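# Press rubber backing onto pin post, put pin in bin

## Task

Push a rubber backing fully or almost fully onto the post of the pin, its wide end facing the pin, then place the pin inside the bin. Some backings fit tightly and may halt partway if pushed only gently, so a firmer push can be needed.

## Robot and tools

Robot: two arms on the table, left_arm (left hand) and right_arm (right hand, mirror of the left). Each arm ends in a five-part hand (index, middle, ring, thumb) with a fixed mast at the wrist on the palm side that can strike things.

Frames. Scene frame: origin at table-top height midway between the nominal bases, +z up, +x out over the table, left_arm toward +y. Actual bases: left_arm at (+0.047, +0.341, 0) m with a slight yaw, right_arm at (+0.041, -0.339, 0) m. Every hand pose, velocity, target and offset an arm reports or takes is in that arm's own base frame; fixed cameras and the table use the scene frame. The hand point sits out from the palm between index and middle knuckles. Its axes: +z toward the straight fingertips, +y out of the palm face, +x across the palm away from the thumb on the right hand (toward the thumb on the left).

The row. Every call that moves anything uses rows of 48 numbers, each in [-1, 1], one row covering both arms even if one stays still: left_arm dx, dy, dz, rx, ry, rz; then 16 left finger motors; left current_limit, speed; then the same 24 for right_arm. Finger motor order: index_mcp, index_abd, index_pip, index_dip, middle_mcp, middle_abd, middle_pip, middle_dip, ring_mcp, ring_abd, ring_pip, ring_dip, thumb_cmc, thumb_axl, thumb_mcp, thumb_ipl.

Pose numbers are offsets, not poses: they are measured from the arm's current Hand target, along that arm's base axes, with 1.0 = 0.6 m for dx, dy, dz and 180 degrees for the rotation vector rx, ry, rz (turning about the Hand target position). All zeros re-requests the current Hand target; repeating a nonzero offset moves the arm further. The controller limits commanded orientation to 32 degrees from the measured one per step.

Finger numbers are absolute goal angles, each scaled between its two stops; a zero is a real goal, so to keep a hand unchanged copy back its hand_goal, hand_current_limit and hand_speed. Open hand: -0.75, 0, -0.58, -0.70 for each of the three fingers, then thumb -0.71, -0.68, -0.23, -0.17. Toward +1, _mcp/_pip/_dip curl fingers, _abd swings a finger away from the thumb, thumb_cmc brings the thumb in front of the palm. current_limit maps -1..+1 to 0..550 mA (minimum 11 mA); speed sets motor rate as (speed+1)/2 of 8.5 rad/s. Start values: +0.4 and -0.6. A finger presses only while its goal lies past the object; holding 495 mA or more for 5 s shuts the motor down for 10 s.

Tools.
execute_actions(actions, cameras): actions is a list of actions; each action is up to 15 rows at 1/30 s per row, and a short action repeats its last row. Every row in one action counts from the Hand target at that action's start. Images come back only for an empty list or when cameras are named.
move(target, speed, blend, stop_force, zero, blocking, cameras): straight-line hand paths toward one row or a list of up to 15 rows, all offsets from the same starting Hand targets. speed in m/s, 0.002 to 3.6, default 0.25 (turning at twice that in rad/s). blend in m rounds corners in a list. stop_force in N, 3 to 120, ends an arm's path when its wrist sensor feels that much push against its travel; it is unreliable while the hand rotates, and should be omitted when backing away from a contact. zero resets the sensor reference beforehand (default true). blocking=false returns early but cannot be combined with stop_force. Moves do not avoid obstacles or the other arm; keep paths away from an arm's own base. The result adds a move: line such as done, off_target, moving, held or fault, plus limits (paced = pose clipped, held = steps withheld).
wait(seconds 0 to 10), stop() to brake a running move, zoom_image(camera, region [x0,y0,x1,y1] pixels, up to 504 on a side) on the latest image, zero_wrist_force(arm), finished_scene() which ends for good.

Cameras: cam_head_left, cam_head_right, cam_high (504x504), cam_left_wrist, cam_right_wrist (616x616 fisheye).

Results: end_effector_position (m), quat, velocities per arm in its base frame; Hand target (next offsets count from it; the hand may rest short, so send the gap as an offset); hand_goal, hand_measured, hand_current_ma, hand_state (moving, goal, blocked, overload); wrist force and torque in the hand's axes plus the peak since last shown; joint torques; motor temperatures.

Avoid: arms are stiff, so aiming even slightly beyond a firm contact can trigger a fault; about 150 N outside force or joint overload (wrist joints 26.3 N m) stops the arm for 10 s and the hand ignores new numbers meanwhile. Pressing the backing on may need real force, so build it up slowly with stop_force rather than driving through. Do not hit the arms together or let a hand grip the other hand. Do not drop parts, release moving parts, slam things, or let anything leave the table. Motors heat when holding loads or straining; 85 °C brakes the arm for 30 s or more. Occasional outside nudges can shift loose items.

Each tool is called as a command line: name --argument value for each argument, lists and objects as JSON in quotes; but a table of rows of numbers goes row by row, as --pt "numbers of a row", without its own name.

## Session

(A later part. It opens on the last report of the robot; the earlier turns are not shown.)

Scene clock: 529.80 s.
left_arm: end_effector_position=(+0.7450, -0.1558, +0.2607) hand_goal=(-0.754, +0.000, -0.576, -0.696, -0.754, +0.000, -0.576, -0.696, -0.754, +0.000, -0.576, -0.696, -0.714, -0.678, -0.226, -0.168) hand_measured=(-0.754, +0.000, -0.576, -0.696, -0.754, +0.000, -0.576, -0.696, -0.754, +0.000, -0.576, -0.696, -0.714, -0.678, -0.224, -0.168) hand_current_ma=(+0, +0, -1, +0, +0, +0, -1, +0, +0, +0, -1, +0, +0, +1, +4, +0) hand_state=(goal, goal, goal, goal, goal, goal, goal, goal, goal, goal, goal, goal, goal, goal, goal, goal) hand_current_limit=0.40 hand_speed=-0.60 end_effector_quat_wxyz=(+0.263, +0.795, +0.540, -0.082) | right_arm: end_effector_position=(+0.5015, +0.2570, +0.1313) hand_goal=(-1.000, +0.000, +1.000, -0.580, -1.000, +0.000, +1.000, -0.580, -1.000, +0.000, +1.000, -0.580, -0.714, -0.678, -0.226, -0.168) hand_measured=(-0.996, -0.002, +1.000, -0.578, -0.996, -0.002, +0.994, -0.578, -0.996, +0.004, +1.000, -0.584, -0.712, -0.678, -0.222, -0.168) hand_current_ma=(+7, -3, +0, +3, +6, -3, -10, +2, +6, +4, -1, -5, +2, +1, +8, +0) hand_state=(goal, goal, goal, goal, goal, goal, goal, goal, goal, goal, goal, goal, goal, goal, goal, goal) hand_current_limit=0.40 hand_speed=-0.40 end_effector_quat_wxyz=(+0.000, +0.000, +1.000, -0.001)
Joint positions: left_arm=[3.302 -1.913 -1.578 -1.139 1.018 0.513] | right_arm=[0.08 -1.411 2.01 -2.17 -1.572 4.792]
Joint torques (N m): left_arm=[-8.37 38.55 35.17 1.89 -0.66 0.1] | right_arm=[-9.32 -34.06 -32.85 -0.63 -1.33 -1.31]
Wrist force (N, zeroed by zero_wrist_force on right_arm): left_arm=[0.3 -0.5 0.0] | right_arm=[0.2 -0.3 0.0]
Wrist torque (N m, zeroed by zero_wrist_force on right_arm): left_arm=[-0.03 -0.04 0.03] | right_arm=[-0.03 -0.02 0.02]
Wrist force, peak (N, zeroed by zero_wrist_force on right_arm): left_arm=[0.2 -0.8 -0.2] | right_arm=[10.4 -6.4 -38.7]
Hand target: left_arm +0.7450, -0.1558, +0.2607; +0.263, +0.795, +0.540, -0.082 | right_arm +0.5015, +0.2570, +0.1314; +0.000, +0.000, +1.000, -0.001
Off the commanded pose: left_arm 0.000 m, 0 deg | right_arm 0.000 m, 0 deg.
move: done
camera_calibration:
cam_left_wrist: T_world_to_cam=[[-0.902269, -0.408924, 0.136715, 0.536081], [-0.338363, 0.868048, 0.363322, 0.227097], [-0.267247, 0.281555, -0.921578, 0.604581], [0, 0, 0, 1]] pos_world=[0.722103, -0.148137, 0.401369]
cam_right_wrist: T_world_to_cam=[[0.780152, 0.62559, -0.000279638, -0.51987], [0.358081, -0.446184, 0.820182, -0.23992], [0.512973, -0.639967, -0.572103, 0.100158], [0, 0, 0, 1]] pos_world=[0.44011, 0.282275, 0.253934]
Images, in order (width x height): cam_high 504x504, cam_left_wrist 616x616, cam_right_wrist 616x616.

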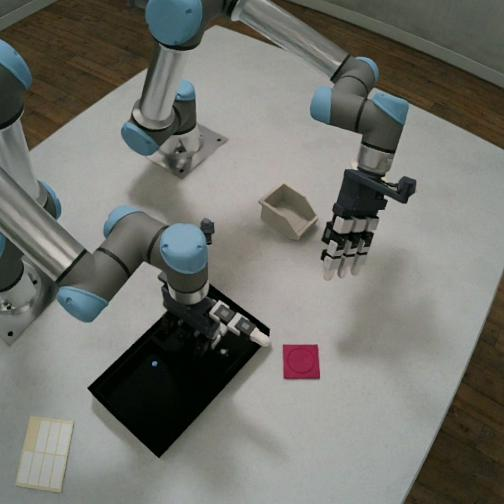

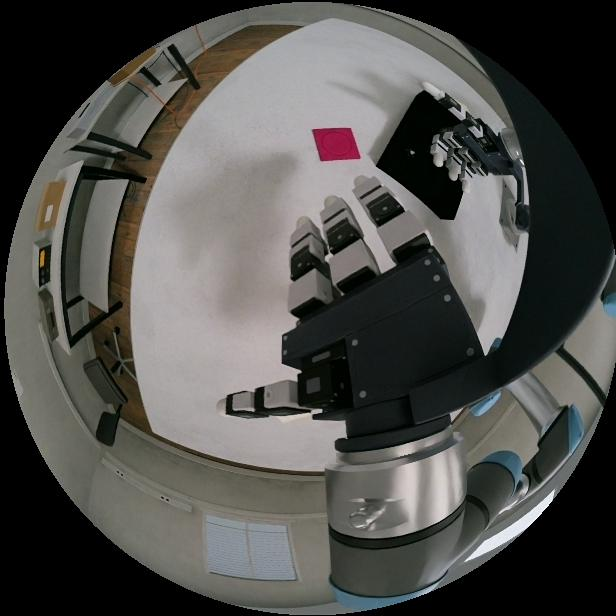

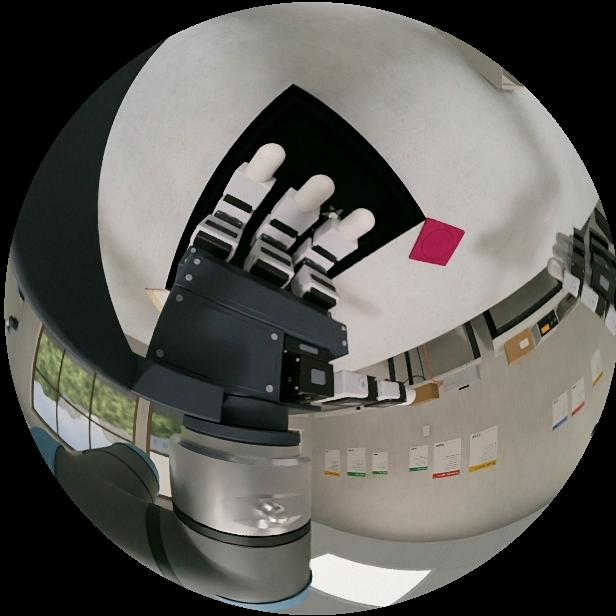

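move --pt "0 0 0 0 0 0 -0.754 0 -0.576 -0.696 -0.754 0 -0.576 -0.696 -0.754 0 -0.576 -0.696 -0.714 -0.678 -0.226 -0.168 0.4 -0.6 0 0 0.16 0 0 0 -1 0 1 -0.58 -1 0 1 -0.58 -1 0 1 -0.58 -0.714 -0.678 -0.226 -0.168 0.4 -0.4" --pt "0 0 0 0 0 0 -0.754 0 -0.576 -0.696 -0.754 0 -0.576 -0.696 -0.754 0 -0.576 -0.696 -0.714 -0.678 -0.226 -0.168 0.4 -0.6 -0.1625 -0.0733 0.16 -0.0959 -0.0959 0.4933 -1 0 -1 -1 -1 0 -1 -1 -1 0 -1 -1 -0.714 -0.678 -0.226 -0.168 0.4 -0.4" --speed 0.35 --blend 0.03 --cameras '["cam_high","cam_left_wrist","cam_right_wrist"]'

Scene clock: 536.47 s.
left_arm: end_effector_position=(+0.7450, -0.1558, +0.2607) hand_goal=(-0.754, +0.000, -0.576, -0.696, -0.754, +0.000, -0.576, -0.696, -0.754, +0.000, -0.576, -0.696, -0.714, -0.678, -0.226, -0.168) hand_measured=(-0.754, +0.000, -0.576, -0.696, -0.754, +0.000, -0.576, -0.696, -0.754, +0.000, -0.576, -0.696, -0.714, -0.678, -0.224, -0.168) hand_current_ma=(+0, +0, -1, +0, +0, +0, -1, +0, +0, +0, -1, +0, +0, +1, +4, +0) hand_state=(goal, goal, goal, goal, goal, goal, goal, goal, goal, goal, goal, goal, goal, goal, goal, goal) hand_current_limit=0.40 hand_speed=-0.60 end_effector_quat_wxyz=(+0.263, +0.795, +0.540, -0.082) | right_arm: end_effector_position=(+0.4040, +0.2130, +0.2274) hand_goal=(-1.000, +0.000, -1.000, -1.000, -1.000, +0.000, -1.000, -1.000, -1.000, +0.000, -1.000, -1.000, -0.714, -0.678, -0.226, -0.168) hand_measured=(-0.994, -0.002, -0.992, -0.998, -0.994, -0.002, -0.992, -0.998, -0.994, +0.004, -0.994, -0.998, -0.712, -0.678, -0.222, -0.168) hand_current_ma=(+10, -3, +14, +4, +11, -3, +12, +3, +9, +4, +12, +4, +2, +1, +8, +0) hand_state=(goal, goal, goal, goal, goal, goal, goal, goal, goal, goal, goal, goal, goal, goal, goal, goal) hand_current_limit=0.40 hand_speed=-0.40 end_effector_quat_wxyz=(-0.135, +0.694, -0.694, +0.135)
Joint positions: left_arm=[3.302 -1.913 -1.578 -1.139 1.018 0.513] | right_arm=[0.14 -1.654 2.05 -2.348 -1.623 3.27]
Joint torques (N m): left_arm=[-8.43 37.83 35.03 1.95 -0.65 0.12] | right_arm=[-10.95 -26.48 -7.75 -4.57 1 -1.36]
Wrist force (N, zeroed by zero_wrist_force on right_arm): left_arm=[0.0 -0.5 -0.1] | right_arm=[0.1 -0.6 0.2]
Wrist torque (N m, zeroed by zero_wrist_force on right_arm): left_arm=[-0.02 0.00 0.00] | right_arm=[-0.11 -0.01 0.14]
Wrist force, peak (N, zeroed by zero_wrist_force on right_arm): left_arm=[0.3 -0.8 -0.1] | right_arm=[0.0 -0.4 1.7]
Hand target: left_arm +0.7450, -0.1558, +0.2607; +0.263, +0.795, +0.540, -0.082 | right_arm +0.4040, +0.2130, +0.2274; -0.135, +0.694, -0.694, +0.135
Off the commanded pose: left_arm 0.000 m, 0 deg | right_arm 0.000 m, 0 deg.
move: done
camera_calibration:
cam_left_wrist: T_world_to_cam=[[-0.902269, -0.408924, 0.136715, 0.536081], [-0.338363, 0.868048, 0.363322, 0.227097], [-0.267247, 0.281555, -0.921578, 0.604581], [0, 0, 0, 1]] pos_world=[0.722103, -0.148137, 0.401369]
cam_right_wrist: T_world_to_cam=[[-0.579882, 0.780184, -0.234626, 0.153593], [0.106418, 0.358059, 0.927615, -0.397442], [0.80772, 0.512939, -0.290658, -0.251751], [0, 0, 0, 1]] pos_world=[0.334705, 0.15161, 0.331537]
Images, in order (width x height): cam_high 504x504, cam_left_wrist 616x616, cam_right_wrist 616x616.

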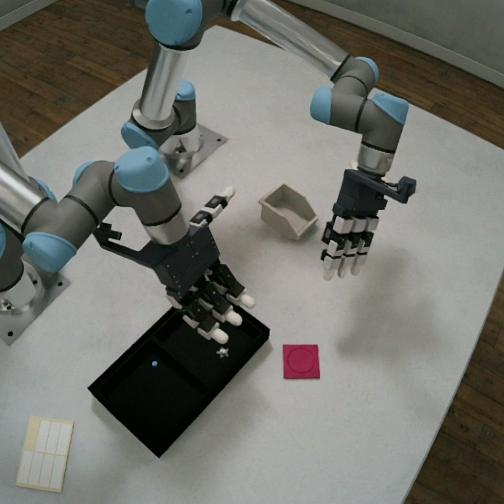

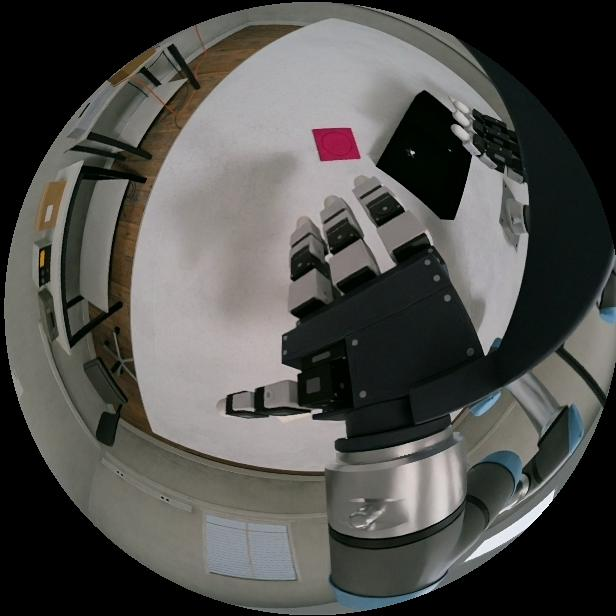

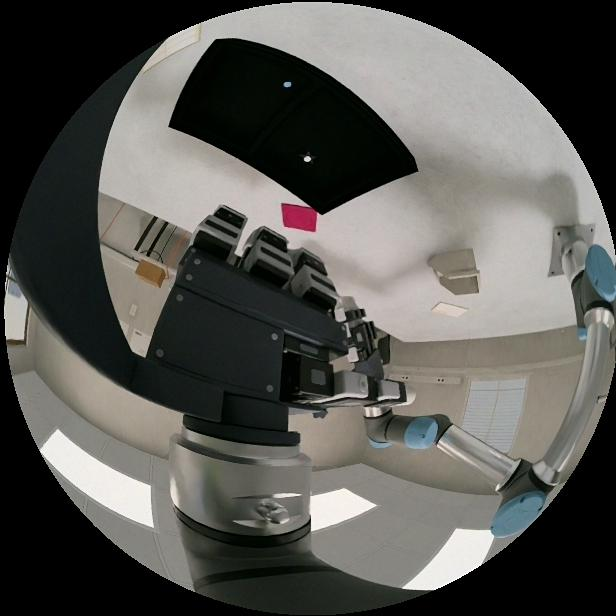

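zoom_image --camera "cam_right_wrist" --region '[287, 138, 327, 178]'

zoom_image --camera "cam_left_wrist" --region '[392, 132, 432, 172]'

zoom_image --camera "cam_high" --region '[203, 332, 243, 372]'

zoom_image --camera "cam_high" --region '[80, 290, 280, 460]'

Scaled by 12.600 from the camera's 616x616 image, which has a finer 880x880 frame.

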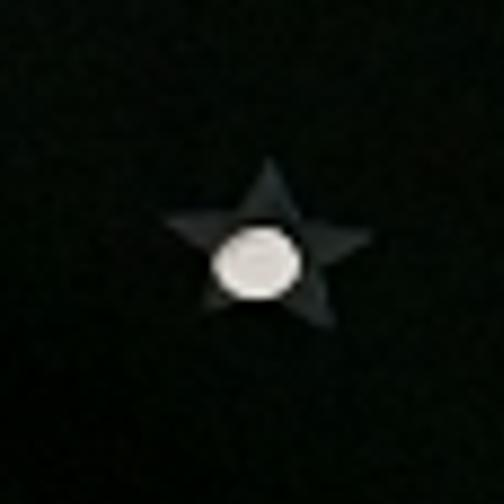

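Scaled by 12.600 from the camera's 616x616 image, which has a finer 880x880 frame.

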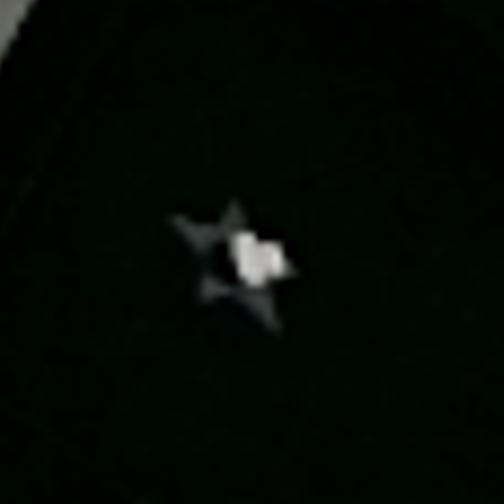

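Scaled by 12.600 from the camera's 504x504 image, which has a finer 720x720 frame.

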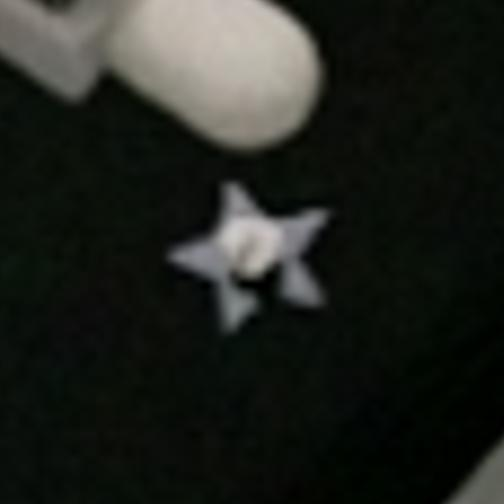

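Scaled by 2.520 from the camera's 504x504 image, which has a finer 720x720 frame.

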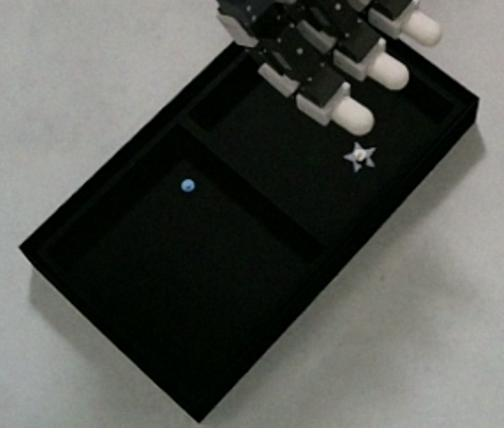

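move --target '[0,0,0,0,0,0,-0.754,0,-0.576,-0.696,-0.754,0,-0.576,-0.696,-0.754,0,-0.576,-0.696,-0.714,-0.678,-0.226,-0.168,0.4,-0.6,0.0055,0.0017,-0.275,0,0,0,-1,0,-1,-1,-1,0,-1,-1,-1,0,-1,-1,-0.714,-0.678,-0.226,-0.168,0.4,-0.4]' --speed 0.15 --cameras '["cam_high","cam_left_wrist","cam_right_wrist"]'

Scene clock: 539.77 s.
left_arm: end_effector_position=(+0.7450, -0.1558, +0.2607) hand_goal=(-0.754, +0.000, -0.576, -0.696, -0.754, +0.000, -0.576, -0.696, -0.754, +0.000, -0.576, -0.696, -0.714, -0.678, -0.226, -0.168) hand_measured=(-0.754, +0.000, -0.576, -0.696, -0.754, +0.000, -0.576, -0.696, -0.754, +0.000, -0.576, -0.696, -0.714, -0.678, -0.224, -0.168) hand_current_ma=(+0, +0, -1, +0, +0, +0, -1, +0, +0, +0, -1, +0, +0, +1, +4, +0) hand_state=(goal, goal, goal, goal, goal, goal, goal, goal, goal, goal, goal, goal, goal, goal, goal, goal) hand_current_limit=0.40 hand_speed=-0.60 end_effector_quat_wxyz=(+0.263, +0.795, +0.540, -0.082) | right_arm: end_effector_position=(+0.4073, +0.2140, +0.0624) hand_goal=(-1.000, +0.000, -1.000, -1.000, -1.000, +0.000, -1.000, -1.000, -1.000, +0.000, -1.000, -1.000, -0.714, -0.678, -0.226, -0.168) hand_measured=(-0.994, -0.002, -0.992, -0.998, -0.994, -0.002, -0.994, -0.998, -0.994, +0.004, -0.994, -0.998, -0.712, -0.678, -0.222, -0.168) hand_current_ma=(+11, -3, +14, +4, +12, -3, +12, +3, +10, +4, +11, +4, +2, +1, +8, +0) hand_state=(goal, goal, goal, goal, goal, goal, goal, goal, goal, goal, goal, goal, goal, goal, goal, goal) hand_current_limit=0.40 hand_speed=-0.40 end_effector_quat_wxyz=(-0.135, +0.694, -0.694, +0.135)
Joint positions: left_arm=[3.302 -1.913 -1.578 -1.139 1.018 0.513] | right_arm=[0.141 -1.363 2.267 -2.857 -1.624 3.272]
Joint torques (N m): left_arm=[-8.58 37.95 35.41 1.97 -0.62 0.15] | right_arm=[12.85 -17.76 -0.76 -4.87 -1.36 1.6]
Wrist force (N, zeroed by zero_wrist_force on right_arm): left_arm=[0.2 -0.3 0.1] | right_arm=[0.4 -1.0 0.4]
Wrist torque (N m, zeroed by zero_wrist_force on right_arm): left_arm=[-0.02 -0.02 0.02] | right_arm=[-0.19 -0.07 0.06]
Wrist force, peak (N, zeroed by zero_wrist_force on right_arm): left_arm=[0.1 -0.8 -0.1] | right_arm=[0.4 -1.0 0.6]
Hand target: left_arm +0.7450, -0.1558, +0.2607; +0.263, +0.795, +0.540, -0.082 | right_arm +0.4073, +0.2140, +0.0624; -0.135, +0.694, -0.694, +0.135
Off the commanded pose: left_arm 0.000 m, 0 deg | right_arm 0.000 m, 0 deg.
move: done
camera_calibration:
cam_left_wrist: T_world_to_cam=[[-0.902269, -0.408924, 0.136715, 0.536081], [-0.338363, 0.868048, 0.363322, 0.227097], [-0.267247, 0.281555, -0.921578, 0.604581], [0, 0, 0, 1]] pos_world=[0.722103, -0.148137, 0.401369]
cam_right_wrist: T_world_to_cam=[[-0.579882, 0.780184, -0.234626, 0.115978], [0.106418, 0.358059, 0.927615, -0.245177], [0.80772, 0.512939, -0.290658, -0.302778], [0, 0, 0, 1]] pos_world=[0.337905, 0.15261, 0.166637]
Images, in order (width x height): cam_high 504x504, cam_left_wrist 616x616, cam_right_wrist 616x616.

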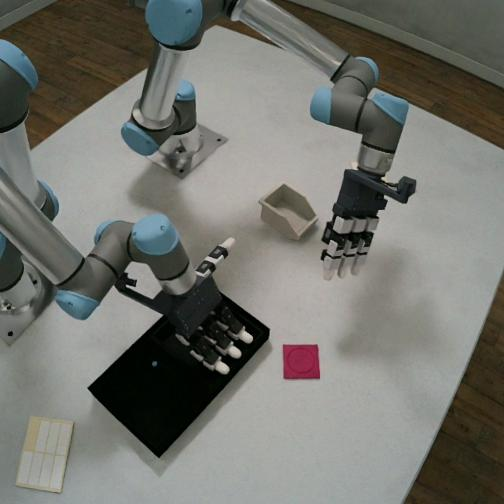

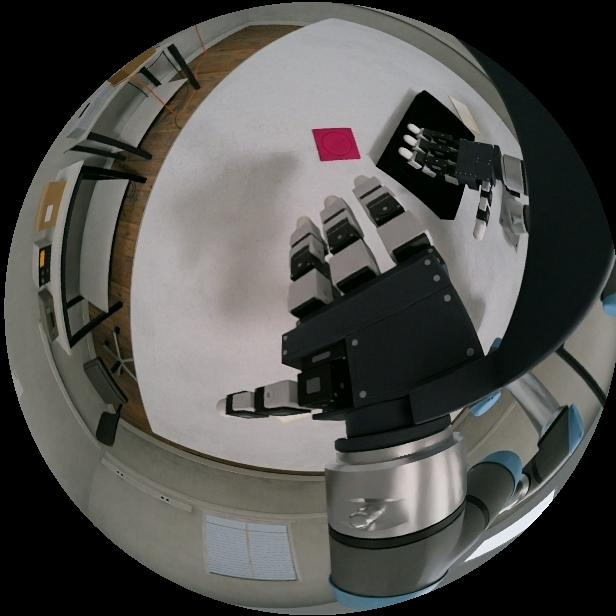

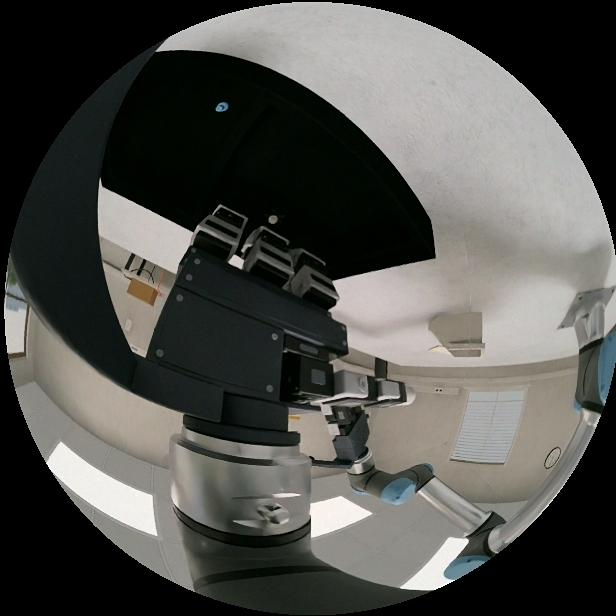

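zoom_image --camera "cam_right_wrist" --region '[242, 194, 302, 254]'

zoom_image --camera "cam_left_wrist" --region '[392, 112, 452, 172]'

zoom_image --camera "cam_high" --region '[193, 322, 253, 382]'

Scaled by 8.400 from the camera's 616x616 image, which has a finer 880x880 frame.

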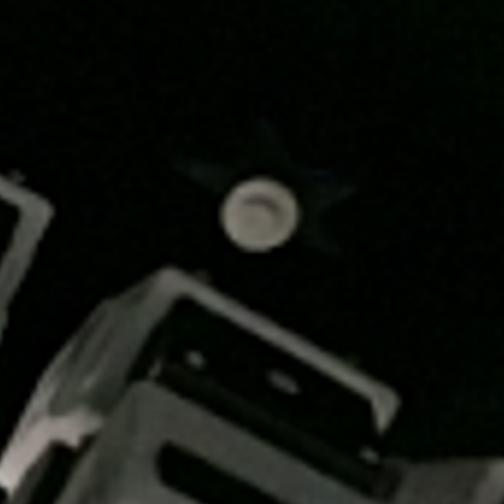

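Scaled by 8.400 from the camera's 616x616 image, which has a finer 880x880 frame.

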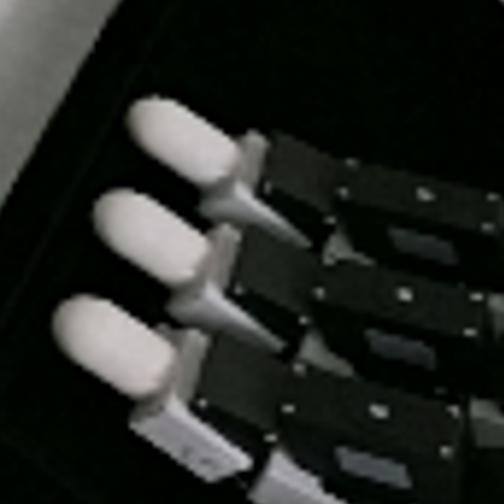

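Scaled by 8.400 from the camera's 504x504 image, which has a finer 720x720 frame.

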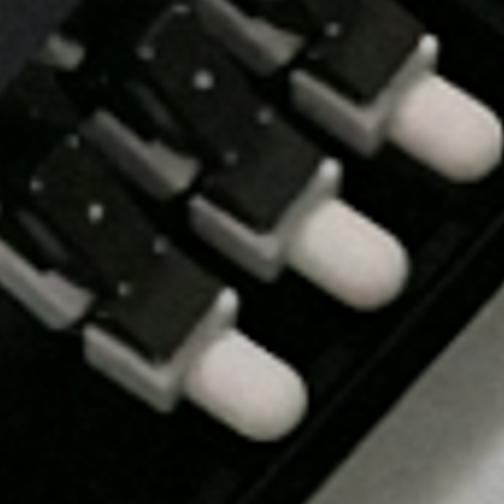

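move --target '[0,0,0,0,0,0,-0.754,0,-0.576,-0.696,-0.754,0,-0.576,-0.696,-0.754,0,-0.576,-0.696,-0.714,-0.678,-0.226,-0.168,0.4,-0.6,0,0,-0.0283,0,0,0,-1,0,-1,-1,-1,0,-1,-1,-1,0,-1,-1,-0.714,-0.678,-0.226,-0.168,0.4,-0.4]' --speed 0.012 --stop_force 3

Scene clock: 541.87 s.
left_arm: end_effector_position=(+0.7450, -0.1558, +0.2607) hand_goal=(-0.754, +0.000, -0.576, -0.696, -0.754, +0.000, -0.576, -0.696, -0.754, +0.000, -0.576, -0.696, -0.714, -0.678, -0.226, -0.168) hand_measured=(-0.754, +0.000, -0.576, -0.696, -0.754, +0.000, -0.576, -0.696, -0.754, +0.000, -0.576, -0.696, -0.714, -0.678, -0.224, -0.168) hand_current_ma=(+0, +0, -1, +0, +0, +0, -1, +0, +0, +0, -1, +0, +0, +1, +4, +0) hand_state=(goal, goal, goal, goal, goal, goal, goal, goal, goal, goal, goal, goal, goal, goal, goal, goal) hand_current_limit=0.40 hand_speed=-0.60 end_effector_quat_wxyz=(+0.263, +0.795, +0.540, -0.082) | right_arm: end_effector_position=(+0.4073, +0.2140, +0.0590) hand_goal=(-1.000, +0.000, -1.000, -1.000, -1.000, +0.000, -1.000, -1.000, -1.000, +0.000, -1.000, -1.000, -0.714, -0.678, -0.226, -0.168) hand_measured=(-0.994, -0.002, -0.992, -0.998, -0.996, -0.002, -1.000, -1.000, -1.000, +0.004, -1.000, -1.000, -0.712, -0.678, -0.222, -0.168) hand_current_ma=(+11, -3, +14, +4, +6, -3, +0, +0, +0, +4, +0, +0, +2, +1, +8, +0) hand_state=(goal, goal, goal, goal, goal, goal, goal, goal, goal, goal, goal, goal, goal, goal, goal, goal) hand_current_limit=0.40 hand_speed=-0.40 end_effector_quat_wxyz=(-0.135, +0.694, -0.694, +0.135)
Joint positions: left_arm=[3.302 -1.913 -1.578 -1.139 1.018 0.513] | right_arm=[0.141 -1.354 2.27 -2.869 -1.624 3.272]
Joint torques (N m): left_arm=[-8.11 37.86 34.74 1.92 -0.64 0.08] | right_arm=[11.98 -31.15 -28.44 -0.59 0.27 1.64]
Wrist force (N, zeroed by zero_wrist_force on right_arm): left_arm=[0.1 -0.5 -0.2] | right_arm=[0.3 -1.7 -1.6]
Wrist torque (N m, zeroed by zero_wrist_force on right_arm): left_arm=[-0.01 -0.01 0.01] | right_arm=[0.20 0.09 0.01]
Wrist force, peak (N, zeroed by zero_wrist_force on right_arm): left_arm=[0.4 -0.6 -0.3] | right_arm=[0.2 -0.8 -6.1]
Hand target: left_arm +0.7450, -0.1558, +0.2607; +0.263, +0.795, +0.540, -0.082 | right_arm +0.4073, +0.2140, +0.0590; -0.135, +0.694, -0.694, +0.135 (not the last commanded pose)
Off the commanded pose: left_arm 0.000 m, 0 deg | right_arm 0.014 m, 0 deg.
move: contact (right_arm)

move --target '[0,0,0,0,0,0,-0.754,0,-0.576,-0.696,-0.754,0,-0.576,-0.696,-0.754,0,-0.576,-0.696,-0.714,-0.678,-0.226,-0.168,0.4,-0.6,-0.0005,0.0338,0.0133,0,0,-0.0489,-1,0,-1,-1,-1,0,-1,-1,-1,0,-1,-1,-0.714,-0.678,-0.226,-0.168,0.4,-0.4]' --speed 0.15 --cameras '["cam_right_wrist"]'

zoom_image --camera "cam_right_wrist" --region '[242, 194, 302, 254]'

Scene clock: 544.67 s.
left_arm: end_effector_position=(+0.7450, -0.1558, +0.2607) hand_goal=(-0.754, +0.000, -0.576, -0.696, -0.754, +0.000, -0.576, -0.696, -0.754, +0.000, -0.576, -0.696, -0.714, -0.678, -0.226, -0.168) hand_measured=(-0.754, +0.000, -0.576, -0.696, -0.754, +0.000, -0.576, -0.696, -0.754, +0.000, -0.576, -0.696, -0.714, -0.678, -0.224, -0.168) hand_current_ma=(+0, +0, -1, +0, +0, +0, -1, +0, +0, +0, -1, +0, +0, +1, +4, +0) hand_state=(goal, goal, goal, goal, goal, goal, goal, goal, goal, goal, goal, goal, goal, goal, goal, goal) hand_current_limit=0.40 hand_speed=-0.60 end_effector_quat_wxyz=(+0.263, +0.795, +0.540, -0.082) | right_arm: end_effector_position=(+0.4070, +0.2343, +0.0669) hand_goal=(-1.000, +0.000, -1.000, -1.000, -1.000, +0.000, -1.000, -1.000, -1.000, +0.000, -1.000, -1.000, -0.714, -0.678, -0.226, -0.168) hand_measured=(-0.994, -0.002, -0.992, -0.998, -0.994, -0.002, -1.000, -1.000, -0.994, +0.002, -1.000, -1.000, -0.712, -0.678, -0.222, -0.168) hand_current_ma=(+11, -3, +14, +4, +11, -3, +0, +0, +9, +2, +0, +0, +2, +1, +8, +0) hand_state=(goal, goal, goal, goal, goal, goal, goal, goal, goal, goal, goal, goal, goal, goal, goal, goal) hand_current_limit=0.40 hand_speed=-0.40 end_effector_quat_wxyz=(+0.125, -0.639, +0.745, -0.145)
Joint positions: left_arm=[3.302 -1.913 -1.578 -1.139 1.018 0.513] | right_arm=[0.192 -1.365 2.246 -2.816 -1.699 3.463]
Joint torques (N m): left_arm=[-8.64 38.13 35.35 1.92 -0.58 0.22] | right_arm=[13.2 -32.56 -30.25 -1 -1.42 1.85]
Wrist force (N, zeroed by zero_wrist_force on right_arm): left_arm=[0.0 -0.3 -0.1] | right_arm=[0.3 -0.4 0.2]
Wrist torque (N m, zeroed by zero_wrist_force on right_arm): left_arm=[0.01 0.01 -0.01] | right_arm=[-0.10 -0.05 0.07]
Wrist force, peak (N, zeroed by zero_wrist_force on right_arm): left_arm=[0.3 -0.8 -0.1] | right_arm=[0.6 -1.8 -2.3]
Hand target: left_arm +0.7450, -0.1558, +0.2607; +0.263, +0.795, +0.540, -0.082 | right_arm +0.4070, +0.2343, +0.0670; +0.125, -0.639, +0.745, -0.145
Off the commanded pose: left_arm 0.000 m, 0 deg | right_arm 0.000 m, 0 deg.
move: done
camera_calibration:
cam_right_wrist: T_world_to_cam=[[-0.453711, 0.859716, -0.234596, 0.0311031], [0.159865, 0.337501, 0.927651, -0.273518], [0.876693, 0.383381, -0.290566, -0.309359], [0, 0, 0, 1]] pos_world=[0.329051, 0.184175, 0.171137]
Images, in order (width x height): cam_right_wrist 616x616.

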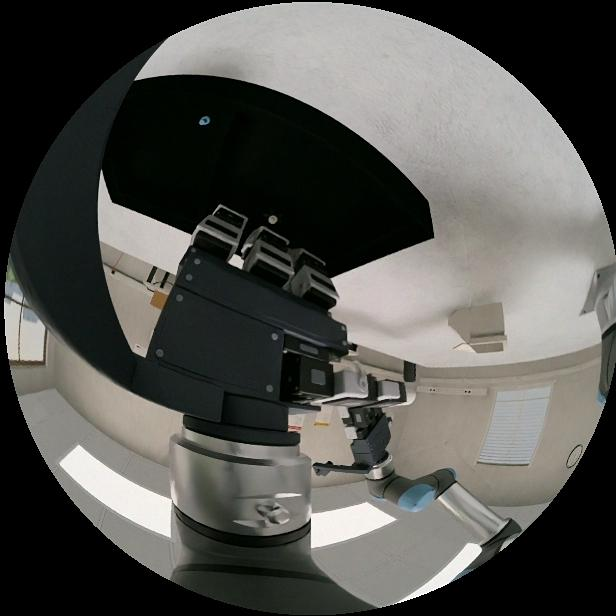

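Scaled by 8.400 from the camera's 616x616 image, which has a finer 880x880 frame.

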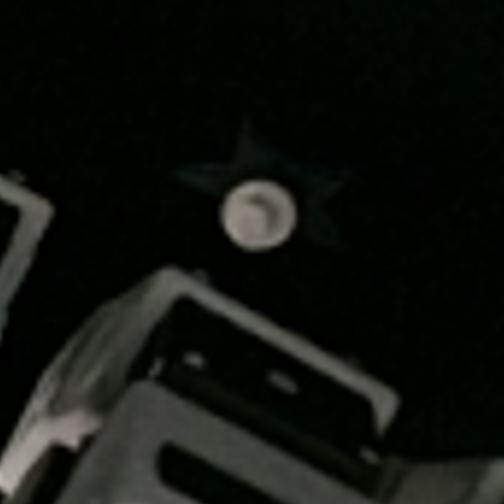

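move --target '[0,0,0,0,0,0,-0.754,0,-0.576,-0.696,-0.754,0,-0.576,-0.696,-0.754,0,-0.576,-0.696,-0.714,-0.678,-0.226,-0.168,0.4,-0.6,0,0,-0.035,0,0,0,-1,0,-1,-1,-1,0,-1,-1,-1,0,-1,-1,-0.714,-0.678,-0.226,-0.168,0.4,-0.4]' --speed 0.015 --stop_force 3

Scene clock: 547.03 s.
left_arm: end_effector_position=(+0.7450, -0.1558, +0.2607) hand_goal=(-0.754, +0.000, -0.576, -0.696, -0.754, +0.000, -0.576, -0.696, -0.754, +0.000, -0.576, -0.696, -0.714, -0.678, -0.226, -0.168) hand_measured=(-0.754, +0.000, -0.576, -0.696, -0.754, +0.000, -0.576, -0.696, -0.754, +0.000, -0.576, -0.696, -0.714, -0.678, -0.224, -0.168) hand_current_ma=(+0, +0, -1, +0, +0, +0, -1, +0, +0, +0, -1, +0, +0, +1, +4, +0) hand_state=(goal, goal, goal, goal, goal, goal, goal, goal, goal, goal, goal, goal, goal, goal, goal, goal) hand_current_limit=0.40 hand_speed=-0.60 end_effector_quat_wxyz=(+0.263, +0.795, +0.540, -0.082) | right_arm: end_effector_position=(+0.4070, +0.2343, +0.0561) hand_goal=(-1.000, +0.000, -1.000, -1.000, -1.000, +0.000, -1.000, -1.000, -1.000, +0.000, -1.000, -1.000, -0.714, -0.678, -0.226, -0.168) hand_measured=(-1.000, -0.002, -1.000, -1.000, -0.994, -0.002, -1.000, -1.000, -0.994, +0.002, -1.000, -1.000, -0.712, -0.678, -0.222, -0.168) hand_current_ma=(+0, -1, +0, +0, +11, -3, +0, +0, +10, +2, +0, +0, +2, +1, +8, +0) hand_state=(goal, goal, goal, goal, goal, goal, goal, goal, goal, goal, goal, goal, goal, goal, goal, goal) hand_current_limit=0.40 hand_speed=-0.40 end_effector_quat_wxyz=(+0.125, -0.639, +0.745, -0.145)
Joint positions: left_arm=[3.302 -1.913 -1.578 -1.139 1.018 0.513] | right_arm=[0.193 -1.34 2.255 -2.851 -1.699 3.463]
Joint torques (N m): left_arm=[-9.47 38.58 35.16 1.88 -0.47 0.14] | right_arm=[12.67 -33.13 -28.59 -0.7 -1.2 1.26]
Wrist force (N, zeroed by zero_wrist_force on right_arm): left_arm=[0.1 -0.6 -0.1] | right_arm=[0.6 0.0 -2.6]
Wrist torque (N m, zeroed by zero_wrist_force on right_arm): left_arm=[-0.04 -0.01 0.02] | right_arm=[0.30 -0.15 0.08]
Wrist force, peak (N, zeroed by zero_wrist_force on right_arm): left_arm=[0.4 -0.6 -0.2] | right_arm=[0.4 -1.6 -6.0]
Hand target: left_arm +0.7450, -0.1558, +0.2607; +0.263, +0.795, +0.540, -0.082 | right_arm +0.4070, +0.2343, +0.0561; +0.125, -0.639, +0.745, -0.145 (not the last commanded pose)
Off the commanded pose: left_arm 0.000 m, 0 deg | right_arm 0.010 m, 0 deg.
move: contact (right_arm)

move --pt "0 0 0 0 0 0 -0.754 0 -0.576 -0.696 -0.754 0 -0.576 -0.696 -0.754 0 -0.576 -0.696 -0.714 -0.678 -0.226 -0.168 0.4 -0.6 0 0 0.12 0 0 0 -1 0 -1 -1 -1 0 -1 -1 -1 0 -1 -1 -0.714 -0.678 -0.226 -0.168 0.4 -0.4" --pt "0 0 0 0 0 0 -0.754 0 -0.576 -0.696 -0.754 0 -0.576 -0.696 -0.754 0 -0.576 -0.696 -0.714 -0.678 -0.226 -0.168 0.4 -0.6 0.1833 0.1503 0.12 0 0 -0.4511 -1 0 -1 -1 -1 0 -1 -1 -1 0 -1 -1 -0.714 -0.678 -0.226 -0.168 0.4 -0.4" --speed 0.35 --blend 0.02 --cameras '["cam_high","cam_left_wrist","cam_right_wrist"]'

zoom_image --camera "cam_left_wrist" --region '[392, 132, 432, 172]'

zoom_image --camera "cam_high" --region '[203, 332, 243, 372]'

Scene clock: 551.93 s.
left_arm: end_effector_position=(+0.7450, -0.1558, +0.2607) hand_goal=(-0.754, +0.000, -0.576, -0.696, -0.754, +0.000, -0.576, -0.696, -0.754, +0.000, -0.576, -0.696, -0.714, -0.678, -0.226, -0.168) hand_measured=(-0.754, +0.000, -0.576, -0.696, -0.754, +0.000, -0.576, -0.696, -0.754, +0.000, -0.576, -0.696, -0.714, -0.678, -0.224, -0.168) hand_current_ma=(+0, +0, -1, +0, +0, +0, -1, +0, +0, +0, -1, +0, +0, +1, +4, +0) hand_state=(goal, goal, goal, goal, goal, goal, goal, goal, goal, goal, goal, goal, goal, goal, goal, goal) hand_current_limit=0.40 hand_speed=-0.60 end_effector_quat_wxyz=(+0.263, +0.795, +0.540, -0.082) | right_arm: end_effector_position=(+0.5170, +0.3244, +0.1281) hand_goal=(-1.000, +0.000, -1.000, -1.000, -1.000, +0.000, -1.000, -1.000, -1.000, +0.000, -1.000, -1.000, -0.714, -0.678, -0.226, -0.168) hand_measured=(-0.994, -0.002, -1.000, -1.000, -0.992, -0.002, -1.000, -1.000, -0.994, +0.002, -1.000, -1.000, -0.712, -0.678, -0.222, -0.168) hand_current_ma=(+12, -1, +0, +0, +14, -3, +0, +0, +11, +2, +0, +0, +2, +1, +8, +0) hand_state=(goal, goal, goal, goal, goal, goal, goal, goal, goal, goal, goal, goal, goal, goal, goal, goal) hand_current_limit=0.40 hand_speed=-0.40 end_effector_quat_wxyz=(+0.000, +0.000, +0.981, -0.192)
Joint positions: left_arm=[3.302 -1.913 -1.578 -1.139 1.018 0.513] | right_arm=[0.366 -1.253 1.727 -1.901 -1.93 5.103]
Joint torques (N m): left_arm=[-8.97 37.73 35.61 1.85 -0.54 0.11] | right_arm=[13.5 -26.84 -34.1 -0.36 0.6 1.76]
Wrist force (N, zeroed by zero_wrist_force on right_arm): left_arm=[0.1 -0.5 -0.1] | right_arm=[0.3 -0.6 0.2]
Wrist torque (N m, zeroed by zero_wrist_force on right_arm): left_arm=[-0.03 -0.01 0.00] | right_arm=[-0.10 -0.05 0.05]
Wrist force, peak (N, zeroed by zero_wrist_force on right_arm): left_arm=[0.4 -0.8 -0.2] | right_arm=[0.3 -0.2 -3.1]
Hand target: left_arm +0.7450, -0.1558, +0.2607; +0.263, +0.795, +0.540, -0.082 | right_arm +0.5170, +0.3245, +0.1281; +0.000, +0.000, +0.981, -0.192
Off the commanded pose: left_arm 0.000 m, 0 deg | right_arm 0.000 m, 0 deg.
move: done
camera_calibration:
cam_left_wrist: T_world_to_cam=[[-0.902269, -0.408924, 0.136715, 0.536081], [-0.338363, 0.868048, 0.363322, 0.227097], [-0.267247, 0.281555, -0.921578, 0.604581], [0, 0, 0, 1]] pos_world=[0.722103, -0.148137, 0.401369]
cam_right_wrist: T_world_to_cam=[[0.780115, 0.579992, -0.234585, -0.529347], [0.358046, -0.106399, 0.927622, -0.336658], [0.513054, -0.807644, -0.290667, 0.151797], [0, 0, 0, 1]] pos_world=[0.45561, 0.393795, 0.232237]
Images, in order (width x height): cam_high 504x504, cam_left_wrist 616x616, cam_right_wrist 616x616.

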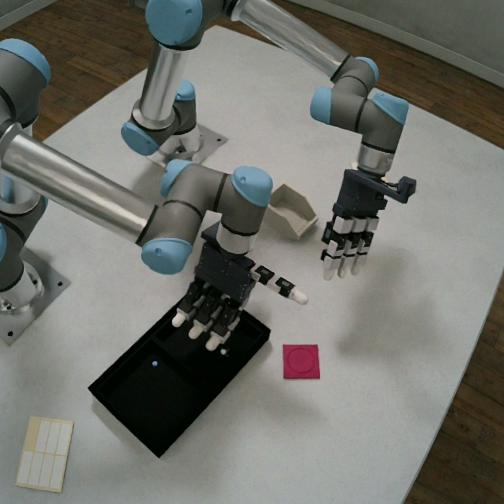

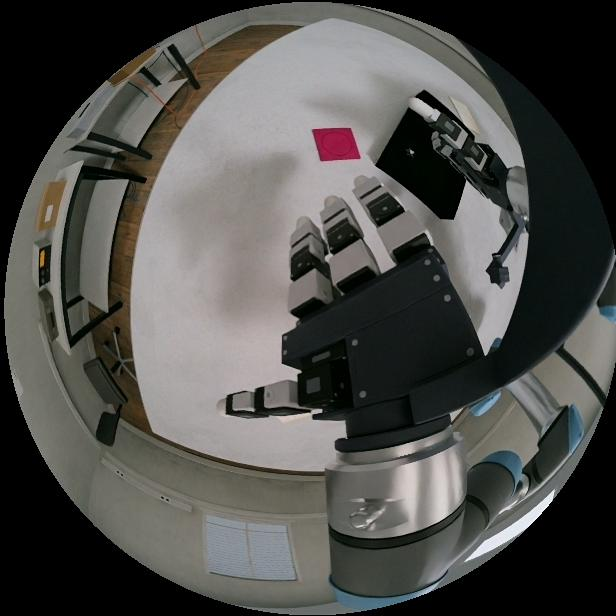

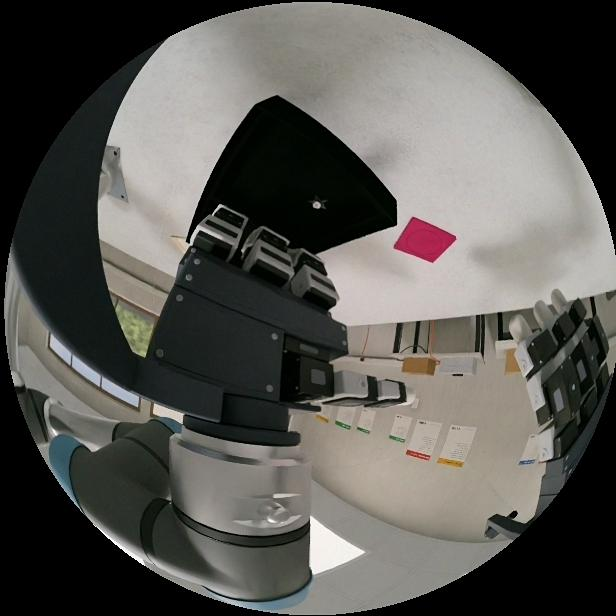

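Scaled by 12.600 from the camera's 616x616 image, which has a finer 880x880 frame.

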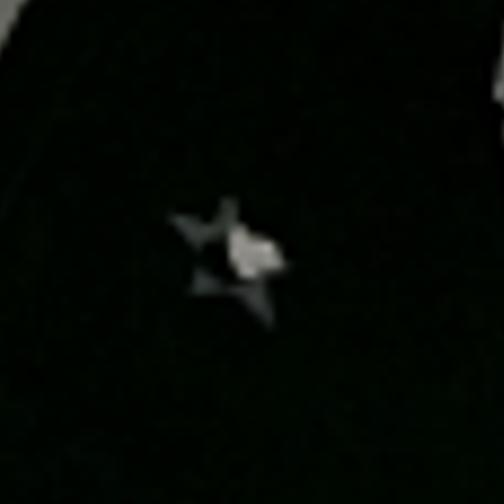

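Scaled by 12.600 from the camera's 504x504 image, which has a finer 720x720 frame.

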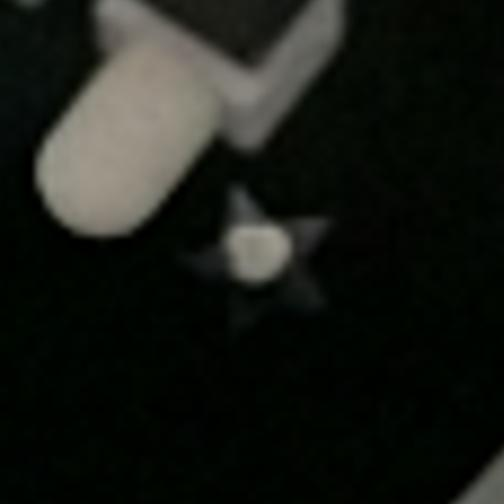

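zoom_image --camera "cam_right_wrist" --region '[287, 174, 347, 234]'

zoom_image --camera "cam_right_wrist" --region '[180, 80, 420, 320]'

Scaled by 8.400 from the camera's 616x616 image, which has a finer 880x880 frame.

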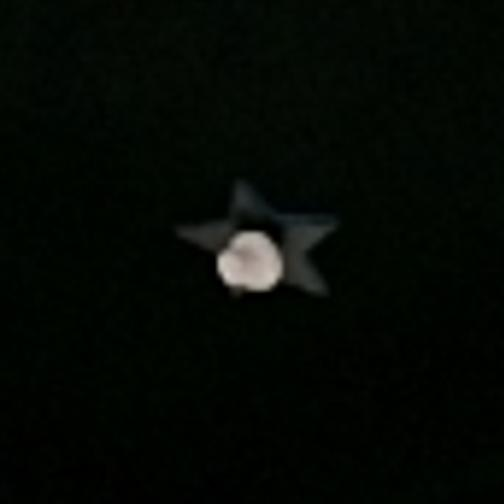

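Scaled by 2.100 from the camera's 616x616 image, which has a finer 880x880 frame.

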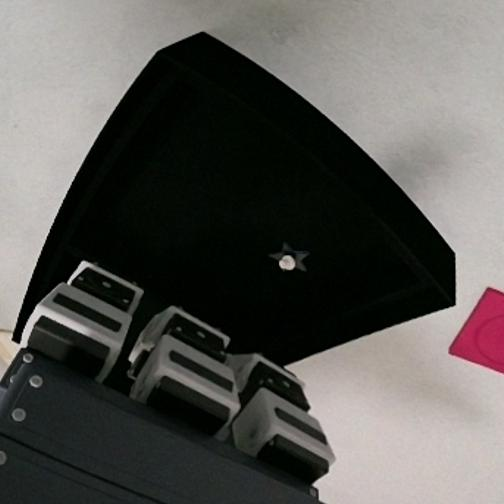

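move --target '[0,0,0,0,0,0,-0.754,0,-0.576,-0.696,-0.754,0,-0.576,-0.696,-0.754,0,-0.576,-0.696,-0.714,-0.678,-0.226,-0.168,0.4,-0.6,0.0025,0.002,-0.112,0,0,0,-1,0,-1,-1,-1,0,-1,-1,-1,0,-1,-1,-0.714,-0.678,-0.226,-0.168,0.4,-0.4]' --speed 0.12 --cameras '["cam_high","cam_left_wrist","cam_right_wrist"]'

zoom_image --camera "cam_right_wrist" --region '[252, 194, 332, 274]'

zoom_image --camera "cam_left_wrist" --region '[382, 112, 442, 172]'

zoom_image --camera "cam_high" --region '[193, 322, 253, 382]'

Scene clock: 555.33 s.
left_arm: end_effector_position=(+0.7450, -0.1558, +0.2607) hand_goal=(-0.754, +0.000, -0.576, -0.696, -0.754, +0.000, -0.576, -0.696, -0.754, +0.000, -0.576, -0.696, -0.714, -0.678, -0.226, -0.168) hand_measured=(-0.754, +0.000, -0.576, -0.696, -0.754, +0.000, -0.576, -0.696, -0.754, +0.000, -0.576, -0.696, -0.714, -0.678, -0.224, -0.168) hand_current_ma=(+0, +0, -1, +0, +0, +0, -1, +0, +0, +0, -1, +0, +0, +1, +4, +0) hand_state=(goal, goal, goal, goal, goal, goal, goal, goal, goal, goal, goal, goal, goal, goal, goal, goal) hand_current_limit=0.40 hand_speed=-0.60 end_effector_quat_wxyz=(+0.263, +0.795, +0.540, -0.082) | right_arm: end_effector_position=(+0.5185, +0.3256, +0.0609) hand_goal=(-1.000, +0.000, -1.000, -1.000, -1.000, +0.000, -1.000, -1.000, -1.000, +0.000, -1.000, -1.000, -0.714, -0.678, -0.226, -0.168) hand_measured=(-0.994, -0.002, -1.000, -1.000, -0.992, -0.002, -1.000, -1.000, -0.994, +0.002, -1.000, -1.000, -0.712, -0.678, -0.222, -0.168) hand_current_ma=(+12, -1, +0, +0, +14, -3, +0, +0, +11, +2, +0, +0, +2, +1, +8, +0) hand_state=(goal, goal, goal, goal, goal, goal, goal, goal, goal, goal, goal, goal, goal, goal, goal, goal) hand_current_limit=0.40 hand_speed=-0.40 end_effector_quat_wxyz=(+0.000, +0.000, +0.981, -0.192)
Joint positions: left_arm=[3.302 -1.913 -1.578 -1.139 1.018 0.513] | right_arm=[0.367 -1.164 1.8 -2.062 -1.929 5.105]
Joint torques (N m): left_arm=[-8.64 38.14 34.71 1.97 -0.6 0.07] | right_arm=[12.61 -28.99 -4.6 -4.05 0.29 -1.39]
Wrist force (N, zeroed by zero_wrist_force on right_arm): left_arm=[0.3 -0.6 0.0] | right_arm=[0.3 -0.8 0.3]
Wrist torque (N m, zeroed by zero_wrist_force on right_arm): left_arm=[-0.03 -0.03 0.03] | right_arm=[-0.12 -0.05 0.07]
Wrist force, peak (N, zeroed by zero_wrist_force on right_arm): left_arm=[0.3 -0.7 -0.1] | right_arm=[0.1 -1.1 -0.5]
Hand target: left_arm +0.7450, -0.1558, +0.2607; +0.263, +0.795, +0.540, -0.082 | right_arm +0.5185, +0.3257, +0.0609; +0.000, +0.000, +0.981, -0.192
Off the commanded pose: left_arm 0.000 m, 0 deg | right_arm 0.000 m, 0 deg.
move: done
camera_calibration:
cam_left_wrist: T_world_to_cam=[[-0.902269, -0.408924, 0.136715, 0.536081], [-0.338363, 0.868048, 0.363322, 0.227097], [-0.267247, 0.281555, -0.921578, 0.604581], [0, 0, 0, 1]] pos_world=[0.722103, -0.148137, 0.401369]
cam_right_wrist: T_world_to_cam=[[0.780224, 0.579819, -0.234649, -0.546925], [0.358078, -0.106447, 0.927604, -0.274817], [0.512865, -0.807762, -0.290673, 0.132626], [0, 0, 0, 1]] pos_world=[0.45711, 0.394995, 0.165137]
Images, in order (width x height): cam_high 504x504, cam_left_wrist 616x616, cam_right_wrist 616x616.

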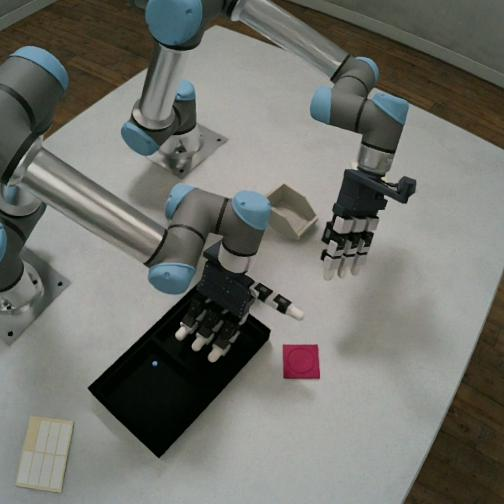

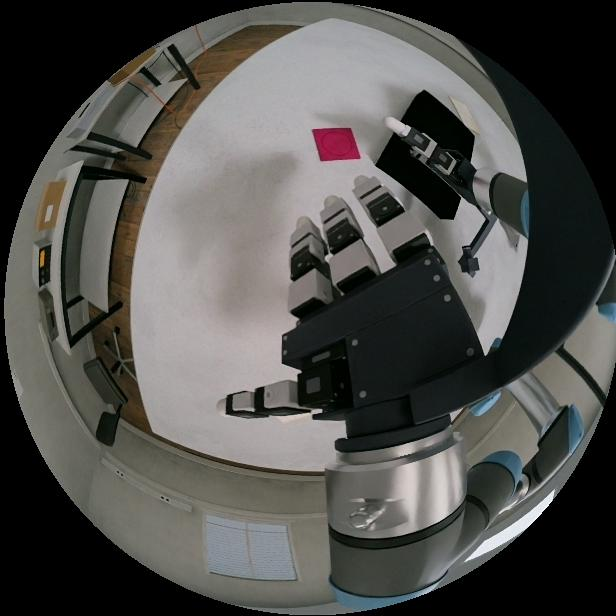

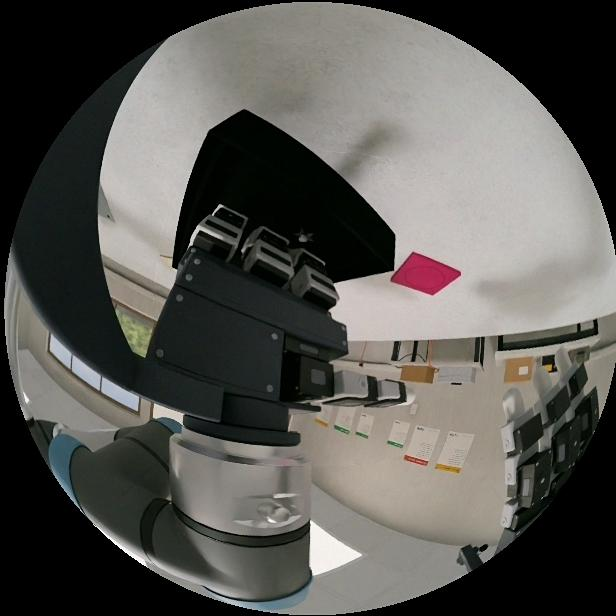

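Scaled by 6.300 from the camera's 616x616 image, which has a finer 880x880 frame.

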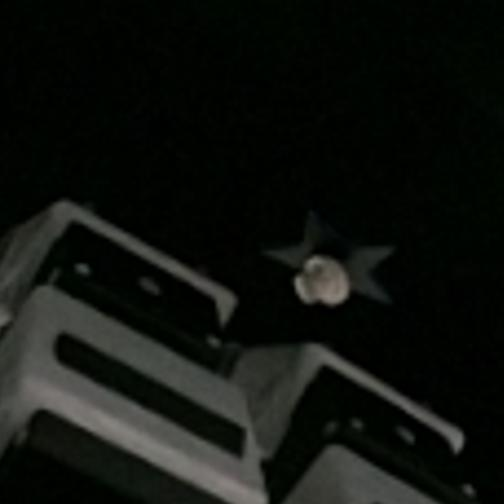

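Scaled by 8.400 from the camera's 616x616 image, which has a finer 880x880 frame.

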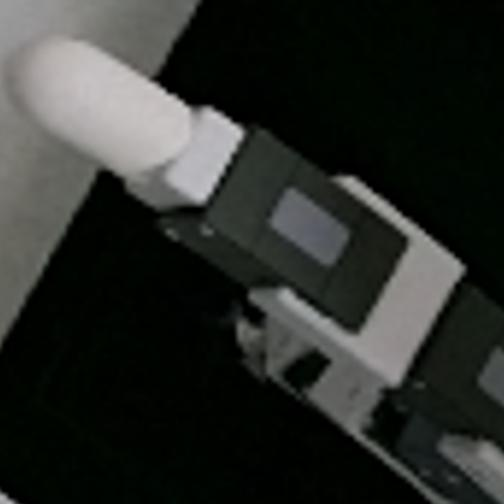

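Scaled by 8.400 from the camera's 504x504 image, which has a finer 720x720 frame.

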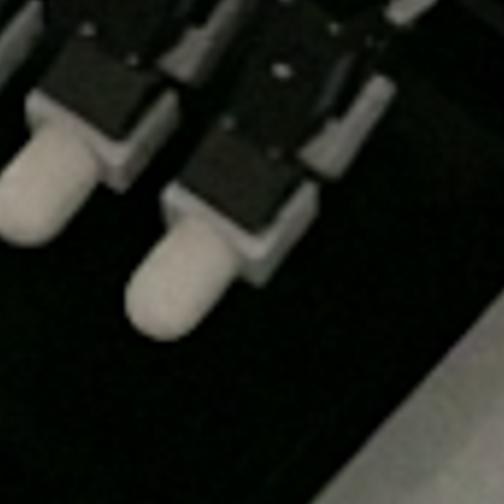

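move --target '[0,0,0,0,0,0,-0.754,0,-0.576,-0.696,-0.754,0,-0.576,-0.696,-0.754,0,-0.576,-0.696,-0.714,-0.678,-0.226,-0.168,0.4,-0.6,0,0,-0.026,0,0,0,-1,0,-1,-1,-1,0,-1,-1,-1,0,-1,-1,-0.714,-0.678,-0.226,-0.168,0.4,-0.4]' --speed 0.012 --stop_force 3

Scene clock: 557.90 s.
left_arm: end_effector_position=(+0.7450, -0.1558, +0.2607) hand_goal=(-0.754, +0.000, -0.576, -0.696, -0.754, +0.000, -0.576, -0.696, -0.754, +0.000, -0.576, -0.696, -0.714, -0.678, -0.226, -0.168) hand_measured=(-0.754, +0.000, -0.576, -0.696, -0.754, +0.000, -0.576, -0.696, -0.754, +0.000, -0.576, -0.696, -0.714, -0.678, -0.224, -0.168) hand_current_ma=(+0, +0, -1, +0, +0, +0, -1, +0, +0, +0, -1, +0, +0, +1, +4, +0) hand_state=(goal, goal, goal, goal, goal, goal, goal, goal, goal, goal, goal, goal, goal, goal, goal, goal) hand_current_limit=0.40 hand_speed=-0.60 end_effector_quat_wxyz=(+0.263, +0.795, +0.540, -0.082) | right_arm: end_effector_position=(+0.5185, +0.3257, +0.0453) hand_goal=(-1.000, +0.000, -1.000, -1.000, -1.000, +0.000, -1.000, -1.000, -1.000, +0.000, -1.000, -1.000, -0.714, -0.678, -0.226, -0.168) hand_measured=(-0.994, -0.002, -1.000, -1.000, -0.992, -0.002, -1.000, -1.000, -0.994, +0.002, -1.000, -1.000, -0.712, -0.678, -0.222, -0.168) hand_current_ma=(+12, -1, +0, +0, +14, -3, +0, +0, +11, +2, +0, +0, +2, +1, +8, +0) hand_state=(goal, goal, goal, goal, goal, goal, goal, goal, goal, goal, goal, goal, goal, goal, goal, goal) hand_current_limit=0.40 hand_speed=-0.40 end_effector_quat_wxyz=(+0.000, +0.000, +0.981, -0.192)
Joint positions: left_arm=[3.302 -1.913 -1.578 -1.139 1.018 0.513] | right_arm=[0.367 -1.141 1.814 -2.1 -1.929 5.104]
Joint torques (N m): left_arm=[-8.85 37.81 35.06 1.94 -0.53 0.19] | right_arm=[12.15 -28.57 -3.41 -4.07 0.12 -0.23]
Wrist force (N, zeroed by zero_wrist_force on right_arm): left_arm=[0.1 -0.6 -0.1] | right_arm=[0.2 -0.9 0.4]
Wrist torque (N m, zeroed by zero_wrist_force on right_arm): left_arm=[-0.03 -0.01 0.02] | right_arm=[-0.16 -0.03 0.05]
Wrist force, peak (N, zeroed by zero_wrist_force on right_arm): left_arm=[0.3 -0.7 -0.2] | right_arm=[0.4 -1.0 0.4]
Hand target: left_arm +0.7450, -0.1558, +0.2607; +0.263, +0.795, +0.540, -0.082 | right_arm +0.5185, +0.3257, +0.0453; +0.000, +0.000, +0.981, -0.192
Off the commanded pose: left_arm 0.000 m, 0 deg | right_arm 0.000 m, 0 deg.
move: done


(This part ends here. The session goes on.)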